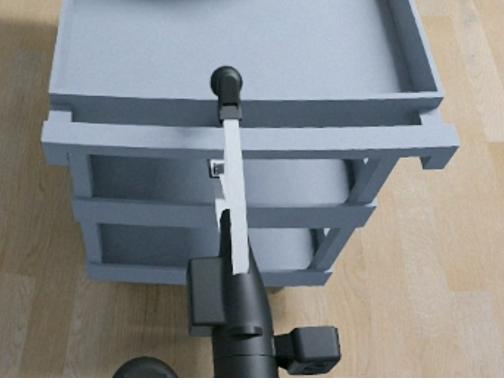

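>>> move --r1 '{"joints":{"gripper_m":-0.02}}' --blocking false

>>> wait --seconds 2 --cameras '["r1_wrist_camera"]'

Scene clock: 788.23 s.
move: r1 moving
r1.base_odometry: x=-4.333 y=+2.822 heading=-0.102
r1.turned_by_wheels: +0.000
r1.turned_by_imu: +0.000
r1.base_tilt: forward=-1.6 right=+1.2
r1.lidar_m: 0.40 2.85 2.23 2.15 2.38 1.95 1.92 2.10 2.59 2.53 2.73 0.40
r1.base_status: not commanded
r1.joint_positions: lift_m=+0.688 arm_m=+0.000 wrist_yaw_rad=+0.002 wrist_pitch_rad=+0.007 wrist_roll_rad=+1.569 gripper_m=+0.084
r1.joint_status: gripper_m moving
r1.measured_speeds: all 0
r1.motor_effort: lift_m=+24(24) arm_m=+4(4) wheel_0=+3(4) wheel_1=+3(4) wheel_2=-2(2)
r1.servo_current: wrist_yaw_rad=65(65) wrist_pitch_rad=52(59) wrist_roll_rad=52(59) gripper_m=91(91)
r1.contact_limits: translate_m 0.2
r1.hand_pose: x=+0.4595 y=-0.0868 z=+0.8637 quat_wxyz=(+0.708, +0.706, +0.003, -0.002) (m; r1's base frame)
r1.wrist_depth_mm: - - - - 236 1708 - / - - - 237 237 - - / - 559 492 237 238 - - / - 496 484 239 241 - - / - - 530 180 242 - - / - - 212 180 196 - - / - - - 141 244 1708 -
r2: as last shown
r2.base_tilt: forward=-0.6 right=+0.0
r2.lidar_m: 0.39 3.44 1.98 2.21 2.36 1.50 1.33 1.35 1.16 1.00 0.94 0.54
r2.motor_effort: lift_m=+21(21) arm_m=-3(4) wheel_0=+0(1) wheel_1=-3(4) wheel_2=+12(13)
r2.servo_current: wrist_yaw_rad=52(59) wrist_pitch_rad=46(52) wrist_roll_rad=52(52) gripper_m=91(98)
r2.contact_limits: translate_m 0.8
r2.wrist_depth_mm: - - 245 165 237 236 232 / - - 246 166 238 236 234 / - - 248 166 241 237 236 / - - 250 167 242 240 237 / - - 252 168 245 241 238 / - - 188 170 244 241 239 / - - 255 - 247 241 241
pictures: none

Scene clock: 789.67 s.
earlier move: r1 done
r1.base_odometry: x=-4.333 y=+2.822 heading=-0.102
r1.turned_by_wheels: +0.000
r1.turned_by_imu: +0.000
r1.base_tilt: forward=-1.6 right=+1.3
r1.lidar_m: 0.41 0.46 2.25 2.16 2.36 1.94 1.92 2.07 2.57 2.54 2.74 0.43
r1.base_status: not commanded
r1.joint_positions: lift_m=+0.688 arm_m=+0.000 wrist_yaw_rad=+0.002 wrist_pitch_rad=+0.007 wrist_roll_rad=+1.569 gripper_m=-0.019
r1.joint_status: all done
r1.measured_speeds: all 0
r1.motor_effort: lift_m=+24(24) arm_m=-1(4) wheel_0=+1(4) wheel_1=+3(4) wheel_2=-1(2)
r1.servo_current: wrist_yaw_rad=46(65) wrist_pitch_rad=52(59) wrist_roll_rad=59(65) gripper_m=72(150)
r1.contact_limits: translate_m 0.2
r1.hand_pose: x=+0.4595 y=-0.0868 z=+0.8637 quat_wxyz=(+0.708, +0.706, +0.003, -0.002) (m; r1's base frame)
r1.wrist_depth_mm: - - - - 232 1661 - / - - - 232 234 809 - / - 559 488 233 233 - - / - 480 477 233 235 - - / - - 525 174 236 - - / - - 188 175 183 - - / - - - 141 236 141 -
r2.base_odometry: x=-2.086 y=-2.021 heading=-1.117
r2.turned_by_wheels: +0.000
r2.turned_by_imu: +0.000
r2.base_tilt: forward=-0.6 right=+0.0
r2.lidar_m: 0.41 3.43 1.97 2.20 2.35 1.52 1.31 1.33 1.13 0.99 0.91 0.54
r2.base_status: not commanded
r2.joint_positions: lift_m=+0.880 arm_m=+0.000 wrist_yaw_rad=+0.237 wrist_pitch_rad=+0.004 wrist_roll_rad=+0.002 gripper_m=-0.019
r2.joint_status: not commanded
r2.measured_speeds: all 0
r2.motor_effort: lift_m=+21(21) arm_m=-3(4) wheel_0=+0(1) wheel_1=-4(4) wheel_2=+13(13)
r2.servo_current: wrist_yaw_rad=46(65) wrist_pitch_rad=46(52) wrist_roll_rad=52(65) gripper_m=98(98)
r2.contact_limits: translate_m 0.8
r2.hand_pose: x=+0.4717 y=-0.0173 z=+1.0568 quat_wxyz=(+0.993, +0.001, +0.002, +0.118) (m; r2's base frame)
r2.wrist_depth_mm: - - 246 166 239 236 233 / - - 247 166 240 236 234 / - - 249 166 241 238 235 / - - 250 167 243 239 236 / - - 252 168 245 241 237 / - - 188 169 244 242 239 / - - 254 - 247 244 241
wait: 1.43 of 2 s (r1 has come to rest)
pictures: r1_wrist_camera
Images, in order (width x height): r1_wrist_camera 616x392.

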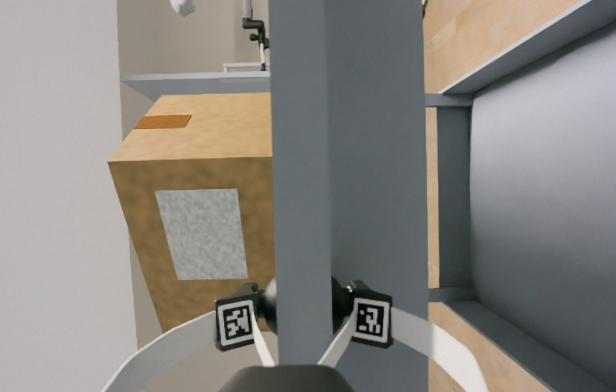

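>>> move --r1 '{"base":{"translate_m":0.25,"strafe_m":0.15},"contact_limits":{"translate_m":0.6},"pace":"slow"}' --blocking false

>>> wait --seconds 6 --cameras '["r1_head_camera","r1_wrist_camera"]'

Scene clock: 806.60 s.
move: r1 moving
r1.base_odometry: x=-4.320 y=+2.828 heading=-0.103
r1.turned_by_wheels: -0.001
r1.turned_by_imu: -0.001
r1.base_tilt: forward=-1.6 right=+1.3
r1.lidar_m: 0.37 2.88 2.20 2.14 2.37 1.96 1.94 2.12 2.59 2.54 2.73 0.43
r1.base_status: translate_m moving; strafe_m moving
r1.joint_positions: lift_m=+0.688 arm_m=+0.000 wrist_yaw_rad=-0.001 wrist_pitch_rad=+0.007 wrist_roll_rad=+1.569 gripper_m=-0.019
r1.joint_status: not commanded
r1.measured_speeds: translate_m=+0.048 strafe_m=+0.028 rotate_rad=+0.001 lift_m=+0.000 arm_m=+0.000 wrist_yaw_rad=-0.012 wrist_pitch_rad=+0.000 wrist_roll_rad=+0.000
r1.motor_effort: lift_m=+24(24) arm_m=+4(4) wheel_0=-3(4) wheel_1=+7(8) wheel_2=-10(10)
r1.servo_current: wrist_yaw_rad=26(65) wrist_pitch_rad=46(52) wrist_roll_rad=59(59) gripper_m=46(65)
r1.contact_limits: translate_m 0.6
r1.hand_pose: x=+0.4592 y=-0.0876 z=+0.8637 quat_wxyz=(+0.708, +0.706, +0.002, -0.003) (m; r1's base frame)
r1.wrist_depth_mm: - - - - 229 1708 - / - - - - 230 1618 - / - 530 496 169 231 - - / - 466 469 170 230 - - / - 525 517 231 230 - - / - - 208 176 182 - - / - - 181 130 231 135 -
r2: as last shown
r2.base_tilt: forward=-0.7 right=+0.1
r2.lidar_m: 0.41 3.45 1.98 2.18 2.35 1.51 1.32 1.34 1.13 1.01 0.90 0.53
r2.motor_effort: lift_m=+21(21) arm_m=-4(4) wheel_0=+1(1) wheel_1=-4(4) wheel_2=+12(13)
r2.servo_current: wrist_yaw_rad=52(65) wrist_pitch_rad=39(46) wrist_roll_rad=52(59) gripper_m=98(104)
r2.contact_limits: translate_m 0.8
r2.wrist_depth_mm: - - 246 165 239 236 233 / - - 247 166 240 236 235 / - - 247 167 241 238 236 / - - 248 167 242 239 237 / - - 252 168 244 241 238 / - - 189 169 244 241 240 / - - 254 - 247 242 241
pictures: none

Scene clock: 810.17 s.
earlier move: r1 done
r1.base_odometry: x=-4.069 y=+2.946 heading=-0.102
r1.turned_by_wheels: +0.000
r1.turned_by_imu: +0.001
r1.base_tilt: forward=-1.6 right=+1.2
r1.lidar_m: 0.43 2.63 2.06 2.00 2.19 2.18 2.15 2.33 2.74 2.69 2.93 0.38
r1.base_status: done
r1.joint_positions: lift_m=+0.688 arm_m=+0.000 wrist_yaw_rad=-0.003 wrist_pitch_rad=+0.008 wrist_roll_rad=+1.569 gripper_m=-0.019
r1.joint_status: not commanded
r1.measured_speeds: all 0
r1.motor_effort: lift_m=+24(24) arm_m=+4(4) wheel_0=-2(7) wheel_1=+2(8) wheel_2=-2(11)
r1.servo_current: wrist_yaw_rad=59(72) wrist_pitch_rad=52(59) wrist_roll_rad=52(65) gripper_m=59(65)
r1.contact_limits: translate_m 0.6
r1.hand_pose: x=+0.4590 y=-0.0882 z=+0.8635 quat_wxyz=(+0.708, +0.706, +0.002, -0.004) (m; r1's base frame)
r1.wrist_depth_mm: - 413 413 116 173 173 - / - 397 402 121 182 - - / - 488 473 - 193 - - / - - 569 - 205 - - / - - - - 221 1708 - / - - - 177 183 1618 - / - - 180 135 254 135 1205
r2.base_odometry: x=-2.086 y=-2.021 heading=-1.117
r2.turned_by_wheels: +0.000
r2.turned_by_imu: +0.001
r2.base_tilt: forward=-0.7 right=+0.1
r2.lidar_m: 0.40 3.44 1.87 2.80 2.37 1.49 1.33 1.34 1.11 1.02 0.93 0.55
r2.base_status: not commanded
r2.joint_positions: lift_m=+0.880 arm_m=+0.000 wrist_yaw_rad=+0.237 wrist_pitch_rad=+0.004 wrist_roll_rad=+0.002 gripper_m=-0.019
r2.joint_status: not commanded
r2.measured_speeds: all 0
r2.motor_effort: lift_m=+21(21) arm_m=-4(4) wheel_0=+1(1) wheel_1=-4(4) wheel_2=+13(13)
r2.servo_current: wrist_yaw_rad=52(72) wrist_pitch_rad=33(52) wrist_roll_rad=46(65) gripper_m=91(104)
r2.contact_limits: translate_m 0.8
r2.hand_pose: x=+0.4717 y=-0.0173 z=+1.0568 quat_wxyz=(+0.993, +0.001, +0.002, +0.118) (m; r2's base frame)
r2.wrist_depth_mm: - - 245 165 238 236 234 / - - 247 166 240 237 234 / - - 248 167 242 239 236 / - - 249 167 242 240 236 / - - 252 168 244 241 238 / - - 188 170 244 242 239 / - - 254 - 247 242 241
wait: 3.57 of 6 s (r1 has come to rest)
pictures: r1_head_camera, r1_wrist_camera
Images, in order (width x height): r1_head_camera 420x560, r1_wrist_camera 616x392.

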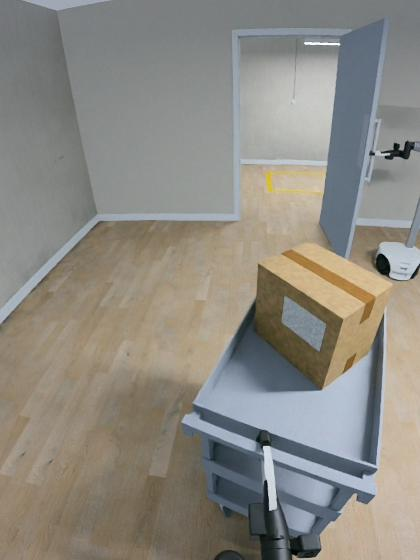

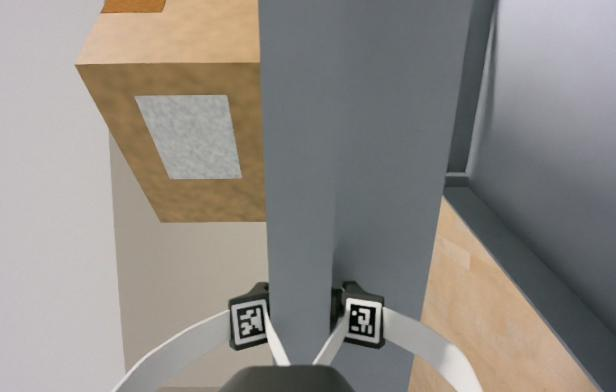

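>>> move --r1 '{"base":{"rotate_rad":-0.2},"contact_limits":{"rotate_rad":0.6},"pace":"slow"}' --blocking false

>>> wait --seconds 3 --cameras '["r1_head_camera","r1_wrist_camera"]'

Scene clock: 821.17 s.
move: r1 moving
r1.base_odometry: x=-4.069 y=+2.946 heading=-0.224
r1.turned_by_wheels: -0.122
r1.turned_by_imu: -0.123
r1.base_tilt: forward=-1.6 right=+1.3
r1.lidar_m: 0.41 0.46 2.11 1.99 2.03 2.25 2.16 2.24 2.81 2.71 2.81 0.40
r1.base_status: rotate_rad moving
r1.joint_positions: lift_m=+0.688 arm_m=+0.000 wrist_yaw_rad=+0.004 wrist_pitch_rad=+0.008 wrist_roll_rad=+1.569 gripper_m=-0.019
r1.joint_status: not commanded
r1.measured_speeds: translate_m=+0.000 strafe_m=-0.002 rotate_rad=-0.423 lift_m=+0.000 arm_m=+0.000 wrist_yaw_rad=+0.000 wrist_pitch_rad=+0.002 wrist_roll_rad=+0.000
r1.motor_effort: lift_m=+24(24) arm_m=+4(4) wheel_0=+9(13) wheel_1=+6(8) wheel_2=+7(8)
r1.servo_current: wrist_yaw_rad=65(65) wrist_pitch_rad=46(59) wrist_roll_rad=46(65) gripper_m=52(59)
r1.contact_limits: rotate_rad 0.6
r1.hand_pose: x=+0.4596 y=-0.0862 z=+0.8634 quat_wxyz=(+0.708, +0.706, +0.004, -0.001) (m; r1's base frame)
r1.wrist_depth_mm: - - 539 - 191 - - / - 445 449 - 200 - - / - 436 442 146 207 - - / - 530 508 153 215 - - / - - 603 158 224 - - / - - - 179 185 1708 - / - - 179 133 244 134 1182
r2: as last shown
r2.turned_by_imu: +0.000
r2.lidar_m: 0.41 3.45 1.83 2.78 2.39 1.49 1.30 1.32 1.15 1.03 0.93 0.54
r2.motor_effort: lift_m=+21(21) arm_m=-3(4) wheel_0=+1(1) wheel_1=-3(4) wheel_2=+12(13)
r2.servo_current: wrist_yaw_rad=46(72) wrist_pitch_rad=46(46) wrist_roll_rad=59(59) gripper_m=98(98)
r2.contact_limits: translate_m 0.8
r2.wrist_depth_mm: - - 246 166 238 236 233 / - - 247 166 240 237 234 / - - 249 166 242 239 236 / - - 250 167 243 238 236 / - - 251 168 245 241 238 / - - 188 170 244 242 238 / - - 255 - 247 244 241
pictures: none

Scene clock: 821.83 s.
earlier move: r1 done
r1.base_odometry: x=-4.069 y=+2.946 heading=-0.301
r1.turned_by_wheels: -0.077
r1.turned_by_imu: -0.077
r1.base_tilt: forward=-1.5 right=+1.3
r1.lidar_m: 0.40 0.44 2.18 1.98 2.00 2.32 2.15 2.21 2.83 2.71 2.75 0.42
r1.base_status: done
r1.joint_positions: lift_m=+0.688 arm_m=+0.000 wrist_yaw_rad=+0.003 wrist_pitch_rad=+0.008 wrist_roll_rad=+1.569 gripper_m=-0.019
r1.joint_status: not commanded
r1.measured_speeds: all 0
r1.motor_effort: lift_m=+24(24) arm_m=+4(4) wheel_0=+5(13) wheel_1=+3(8) wheel_2=+4(8)
r1.servo_current: wrist_yaw_rad=52(72) wrist_pitch_rad=46(59) wrist_roll_rad=46(65) gripper_m=52(59)
r1.contact_limits: rotate_rad 0.6
r1.hand_pose: x=+0.4595 y=-0.0866 z=+0.8634 quat_wxyz=(+0.708, +0.706, +0.004, -0.002) (m; r1's base frame)
r1.wrist_depth_mm: - - - 156 213 1537 - / - - 559 158 217 - - / - 459 452 218 222 - - / - 484 480 164 225 - - / - - 544 167 230 - - / - - 591 176 182 - - / - - 180 129 238 135 -
r2.base_odometry: x=-2.086 y=-2.021 heading=-1.117
r2.turned_by_wheels: +0.000
r2.turned_by_imu: +0.000
r2.base_tilt: forward=-0.7 right=+0.1
r2.lidar_m: 0.39 3.45 1.84 2.36 2.36 1.51 1.33 1.34 1.13 1.01 0.92 0.54
r2.base_status: not commanded
r2.joint_positions: lift_m=+0.880 arm_m=+0.000 wrist_yaw_rad=+0.237 wrist_pitch_rad=+0.004 wrist_roll_rad=+0.002 gripper_m=-0.019
r2.joint_status: not commanded
r2.measured_speeds: all 0
r2.motor_effort: lift_m=+21(21) arm_m=-4(4) wheel_0=+1(1) wheel_1=-3(4) wheel_2=+12(13)
r2.servo_current: wrist_yaw_rad=46(72) wrist_pitch_rad=39(46) wrist_roll_rad=46(59) gripper_m=91(98)
r2.contact_limits: translate_m 0.8
r2.hand_pose: x=+0.4717 y=-0.0173 z=+1.0568 quat_wxyz=(+0.993, +0.001, +0.002, +0.118) (m; r2's base frame)
r2.wrist_depth_mm: - - 245 166 239 234 233 / - - 248 166 239 236 234 / - - 248 166 241 237 235 / - - 250 167 242 240 236 / - - 251 168 245 241 237 / - - 188 170 242 243 239 / - - 254 - 247 242 241
wait: 0.67 of 3 s (r1 has come to rest)
pictures: r1_head_camera, r1_wrist_camera
Images, in order (width x height): r1_head_camera 420x560, r1_wrist_camera 616x392.

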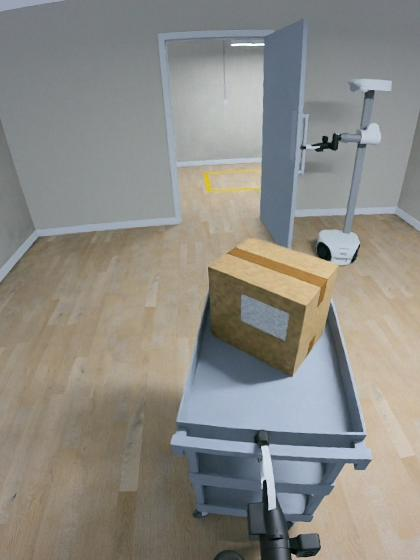

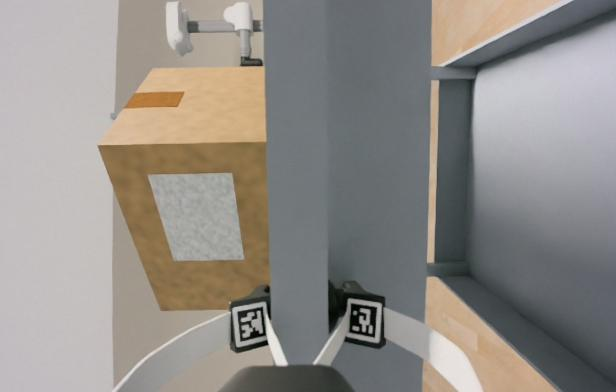

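>>> move --r1 '{"base":{"translate_m":0.334,"strafe_m":-0.103},"contact_limits":{"translate_m":0.6},"pace":"slow"}' --blocking false

>>> wait --seconds 6 --cameras '["r1_head_camera"]'

Scene clock: 838.27 s.
move: r1 moving
r1.base_odometry: x=-4.059 y=+2.938 heading=-0.301
r1.turned_by_wheels: +0.000
r1.turned_by_imu: +0.000
r1.base_tilt: forward=-1.6 right=+1.3
r1.lidar_m: 0.40 0.46 2.19 2.00 2.02 2.34 2.15 2.24 2.87 2.70 2.73 0.42
r1.base_status: translate_m moving; strafe_m moving
r1.joint_positions: lift_m=+0.688 arm_m=+0.000 wrist_yaw_rad=+0.003 wrist_pitch_rad=+0.008 wrist_roll_rad=+1.569 gripper_m=-0.019
r1.joint_status: not commanded
r1.measured_speeds: translate_m=+0.048 strafe_m=-0.015 rotate_rad=-0.003 lift_m=+0.000 arm_m=+0.000 wrist_yaw_rad=+0.000 wrist_pitch_rad=+0.000 wrist_roll_rad=+0.000
r1.motor_effort: lift_m=+24(24) arm_m=+4(4) wheel_0=+5(11) wheel_1=+4(6) wheel_2=-6(6)
r1.servo_current: wrist_yaw_rad=59(65) wrist_pitch_rad=52(59) wrist_roll_rad=59(59) gripper_m=59(59)
r1.contact_limits: translate_m 0.6
r1.hand_pose: x=+0.4595 y=-0.0866 z=+0.8634 quat_wxyz=(+0.708, +0.706, +0.004, -0.002) (m; r1's base frame)
r1.wrist_depth_mm: - - - 213 217 1576 - / - - 580 160 220 - - / - 466 445 220 224 - - / - 480 469 165 226 - - / - - 530 168 230 - - / - - 580 178 182 - - / - - 180 136 236 135 -
r2: as last shown
r2.base_tilt: forward=-0.7 right=+0.0
r2.lidar_m: 0.38 3.42 1.82 2.31 2.37 1.49 1.33 1.30 1.14 0.99 0.93 0.55
r2.motor_effort: lift_m=+21(21) arm_m=-3(4) wheel_0=+1(1) wheel_1=-3(4) wheel_2=+12(13)
r2.servo_current: wrist_yaw_rad=52(59) wrist_pitch_rad=46(46) wrist_roll_rad=39(59) gripper_m=91(98)
r2.contact_limits: translate_m 0.8
r2.wrist_depth_mm: - - 245 166 239 235 234 / - - 247 166 239 237 234 / - - 248 166 242 237 235 / - - 251 167 243 240 236 / - - 251 168 245 240 238 / - - 189 170 244 242 239 / - - 254 - 247 242 241
pictures: none

Scene clock: 842.50 s.
earlier move: r1 done
r1.base_odometry: x=-3.781 y=+2.748 heading=-0.301
r1.turned_by_wheels: +0.000
r1.turned_by_imu: -0.002
r1.base_tilt: forward=-1.6 right=+1.2
r1.lidar_m: 0.41 3.35 2.31 2.15 2.18 2.65 2.50 2.55 2.73 2.58 2.60 0.41
r1.base_status: done
r1.joint_positions: lift_m=+0.688 arm_m=+0.000 wrist_yaw_rad=+0.000 wrist_pitch_rad=+0.008 wrist_roll_rad=+1.569 gripper_m=-0.019
r1.joint_status: not commanded
r1.measured_speeds: all 0
r1.motor_effort: lift_m=+24(24) arm_m=+4(4) wheel_0=+2(11) wheel_1=+3(6) wheel_2=-3(10)
r1.servo_current: wrist_yaw_rad=39(72) wrist_pitch_rad=52(65) wrist_roll_rad=59(65) gripper_m=52(65)
r1.contact_limits: translate_m 0.6
r1.hand_pose: x=+0.4592 y=-0.0875 z=+0.8634 quat_wxyz=(+0.708, +0.706, +0.003, -0.003) (m; r1's base frame)
r1.wrist_depth_mm: - - - 214 216 1618 - / - - 585 160 220 - - / - 459 455 221 223 - - / - 480 480 165 228 - - / - - 539 168 231 - - / - - 580 176 182 - - / - - 180 135 236 135 -
r2.base_odometry: x=-2.086 y=-2.021 heading=-1.117
r2.turned_by_wheels: +0.000
r2.turned_by_imu: +0.001
r2.base_tilt: forward=-0.7 right=+0.1
r2.lidar_m: 0.40 3.43 1.47 1.96 2.33 1.50 1.30 1.33 1.14 1.01 0.89 0.52
r2.base_status: not commanded
r2.joint_positions: lift_m=+0.880 arm_m=+0.000 wrist_yaw_rad=+0.237 wrist_pitch_rad=+0.004 wrist_roll_rad=+0.002 gripper_m=-0.019
r2.joint_status: not commanded
r2.measured_speeds: all 0
r2.motor_effort: lift_m=+21(21) arm_m=-3(4) wheel_0=+1(1) wheel_1=-4(4) wheel_2=+12(13)
r2.servo_current: wrist_yaw_rad=46(65) wrist_pitch_rad=46(52) wrist_roll_rad=52(59) gripper_m=91(104)
r2.contact_limits: translate_m 0.8
r2.hand_pose: x=+0.4717 y=-0.0173 z=+1.0568 quat_wxyz=(+0.993, +0.001, +0.002, +0.118) (m; r2's base frame)
r2.wrist_depth_mm: - - 246 166 238 235 233 / - - 247 166 239 237 234 / - - 248 167 241 238 236 / - - 251 167 242 240 237 / - - 251 168 244 241 238 / - - 188 170 244 241 240 / - - 254 - 247 244 241
wait: 4.23 of 6 s (r1 has come to rest)
pictures: r1_head_camera
Images, in order (width x height): r1_head_camera 420x560.

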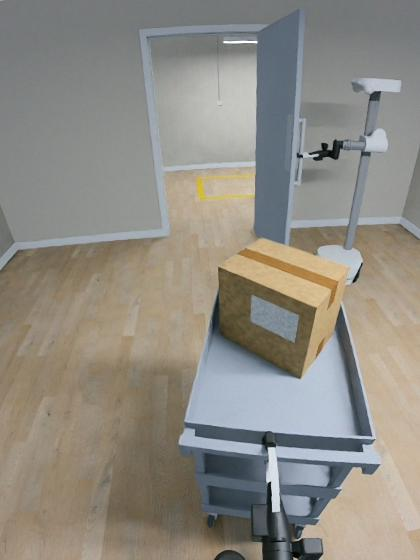

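>>> move --r1 '{"base":{"translate_m":0.15,"strafe_m":-0.09},"contact_limits":{"translate_m":0.6},"pace":"slow"}' --blocking false

>>> wait --seconds 6 --cameras '["r1_head_camera"]'

Scene clock: 859.53 s.
move: r1 moving
r1.base_odometry: x=-3.772 y=+2.738 heading=-0.301
r1.turned_by_wheels: +0.000
r1.turned_by_imu: +0.000
r1.base_tilt: forward=-1.6 right=+1.3
r1.lidar_m: 0.39 3.34 2.34 2.16 2.16 2.67 2.49 2.55 2.77 2.55 2.60 0.42
r1.base_status: translate_m moving; strafe_m moving
r1.joint_positions: lift_m=+0.688 arm_m=+0.000 wrist_yaw_rad=+0.000 wrist_pitch_rad=+0.008 wrist_roll_rad=+1.569 gripper_m=-0.019
r1.joint_status: not commanded
r1.measured_speeds: translate_m=+0.048 strafe_m=-0.028 rotate_rad=+0.003 lift_m=+0.000 arm_m=+0.000 wrist_yaw_rad=+0.000 wrist_pitch_rad=+0.000 wrist_roll_rad=+0.000
r1.motor_effort: lift_m=+24(24) arm_m=+4(4) wheel_0=+9(9) wheel_1=-3(3) wheel_2=-8(10)
r1.servo_current: wrist_yaw_rad=39(59) wrist_pitch_rad=65(65) wrist_roll_rad=46(59) gripper_m=52(59)
r1.contact_limits: translate_m 0.6
r1.hand_pose: x=+0.4592 y=-0.0875 z=+0.8634 quat_wxyz=(+0.708, +0.706, +0.003, -0.003) (m; r1's base frame)
r1.wrist_depth_mm: - - - 213 216 1576 - / - - 574 159 220 - - / - 462 445 220 223 - - / - 488 477 164 225 - - / - - 535 167 229 - - / - - 580 177 183 - - / - - 180 135 238 135 -
r2: as last shown
r2.turned_by_imu: +0.000
r2.base_tilt: forward=-0.7 right=+0.0
r2.lidar_m: 0.39 3.45 1.45 1.94 2.38 1.50 1.29 1.34 1.13 1.01 0.93 0.54
r2.motor_effort: lift_m=+21(21) arm_m=-3(4) wheel_0=+1(1) wheel_1=-3(4) wheel_2=+13(13)
r2.servo_current: wrist_yaw_rad=59(65) wrist_pitch_rad=46(46) wrist_roll_rad=46(52) gripper_m=91(98)
r2.contact_limits: translate_m 0.8
r2.wrist_depth_mm: - - 246 165 237 236 233 / - - 247 166 240 236 234 / - - 248 166 242 238 236 / - - 250 167 242 239 236 / - - 252 168 245 240 237 / - - 189 170 244 241 240 / - - 255 - 247 243 241
pictures: none

Scene clock: 861.93 s.
earlier move: r1 done
r1.base_odometry: x=-3.665 y=+2.618 heading=-0.301
r1.turned_by_wheels: +0.000
r1.turned_by_imu: +0.000
r1.base_tilt: forward=-1.5 right=+1.3
r1.lidar_m: 0.39 0.44 2.42 2.26 2.27 2.82 2.64 2.70 2.65 2.46 2.50 0.42
r1.base_status: done
r1.joint_positions: lift_m=+0.688 arm_m=+0.000 wrist_yaw_rad=+0.000 wrist_pitch_rad=+0.008 wrist_roll_rad=+1.569 gripper_m=-0.019
r1.joint_status: not commanded
r1.measured_speeds: all 0
r1.motor_effort: lift_m=+24(24) arm_m=+4(4) wheel_0=+6(10) wheel_1=-1(4) wheel_2=+0(10)
r1.servo_current: wrist_yaw_rad=52(78) wrist_pitch_rad=52(65) wrist_roll_rad=39(65) gripper_m=46(59)
r1.contact_limits: translate_m 0.6
r1.hand_pose: x=+0.4593 y=-0.0873 z=+0.8634 quat_wxyz=(+0.708, +0.706, +0.003, -0.003) (m; r1's base frame)
r1.wrist_depth_mm: - - - 153 211 1537 - / - - 539 155 215 - - / - 442 449 216 220 - - / - 488 484 163 224 - - / - - 544 166 229 - - / - - 591 169 185 1756 - / - - 180 130 240 135 -
r2.base_odometry: x=-2.086 y=-2.021 heading=-1.117
r2.turned_by_wheels: +0.000
r2.turned_by_imu: +0.000
r2.base_tilt: forward=-0.7 right=+0.1
r2.lidar_m: 0.39 3.45 1.34 1.74 2.40 1.50 1.33 1.34 1.13 1.00 0.93 0.52
r2.base_status: not commanded
r2.joint_positions: lift_m=+0.880 arm_m=+0.000 wrist_yaw_rad=+0.237 wrist_pitch_rad=+0.004 wrist_roll_rad=+0.002 gripper_m=-0.019
r2.joint_status: not commanded
r2.measured_speeds: all 0
r2.motor_effort: lift_m=+21(21) arm_m=-3(4) wheel_0=+1(1) wheel_1=-4(4) wheel_2=+12(13)
r2.servo_current: wrist_yaw_rad=52(65) wrist_pitch_rad=46(52) wrist_roll_rad=46(65) gripper_m=85(104)
r2.contact_limits: translate_m 0.8
r2.hand_pose: x=+0.4717 y=-0.0173 z=+1.0568 quat_wxyz=(+0.993, +0.001, +0.002, +0.118) (m; r2's base frame)
r2.wrist_depth_mm: - - 246 166 237 236 232 / - - 246 166 239 236 235 / - - 248 167 241 237 236 / - - 250 167 243 239 236 / - - 251 168 245 241 238 / - - 188 169 244 243 239 / - - 254 - 247 242 241
wait: 2.40 of 6 s (r1 has come to rest)
pictures: r1_head_camera
Images, in order (width x height): r1_head_camera 420x560.

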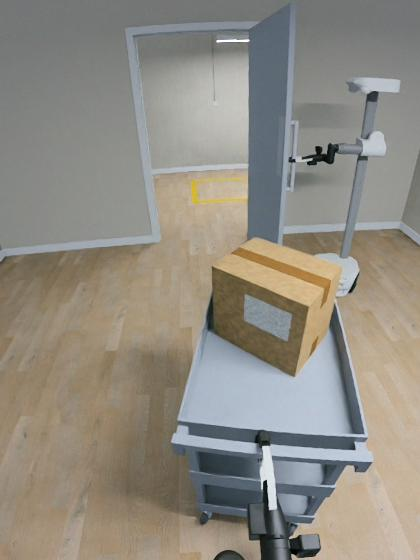

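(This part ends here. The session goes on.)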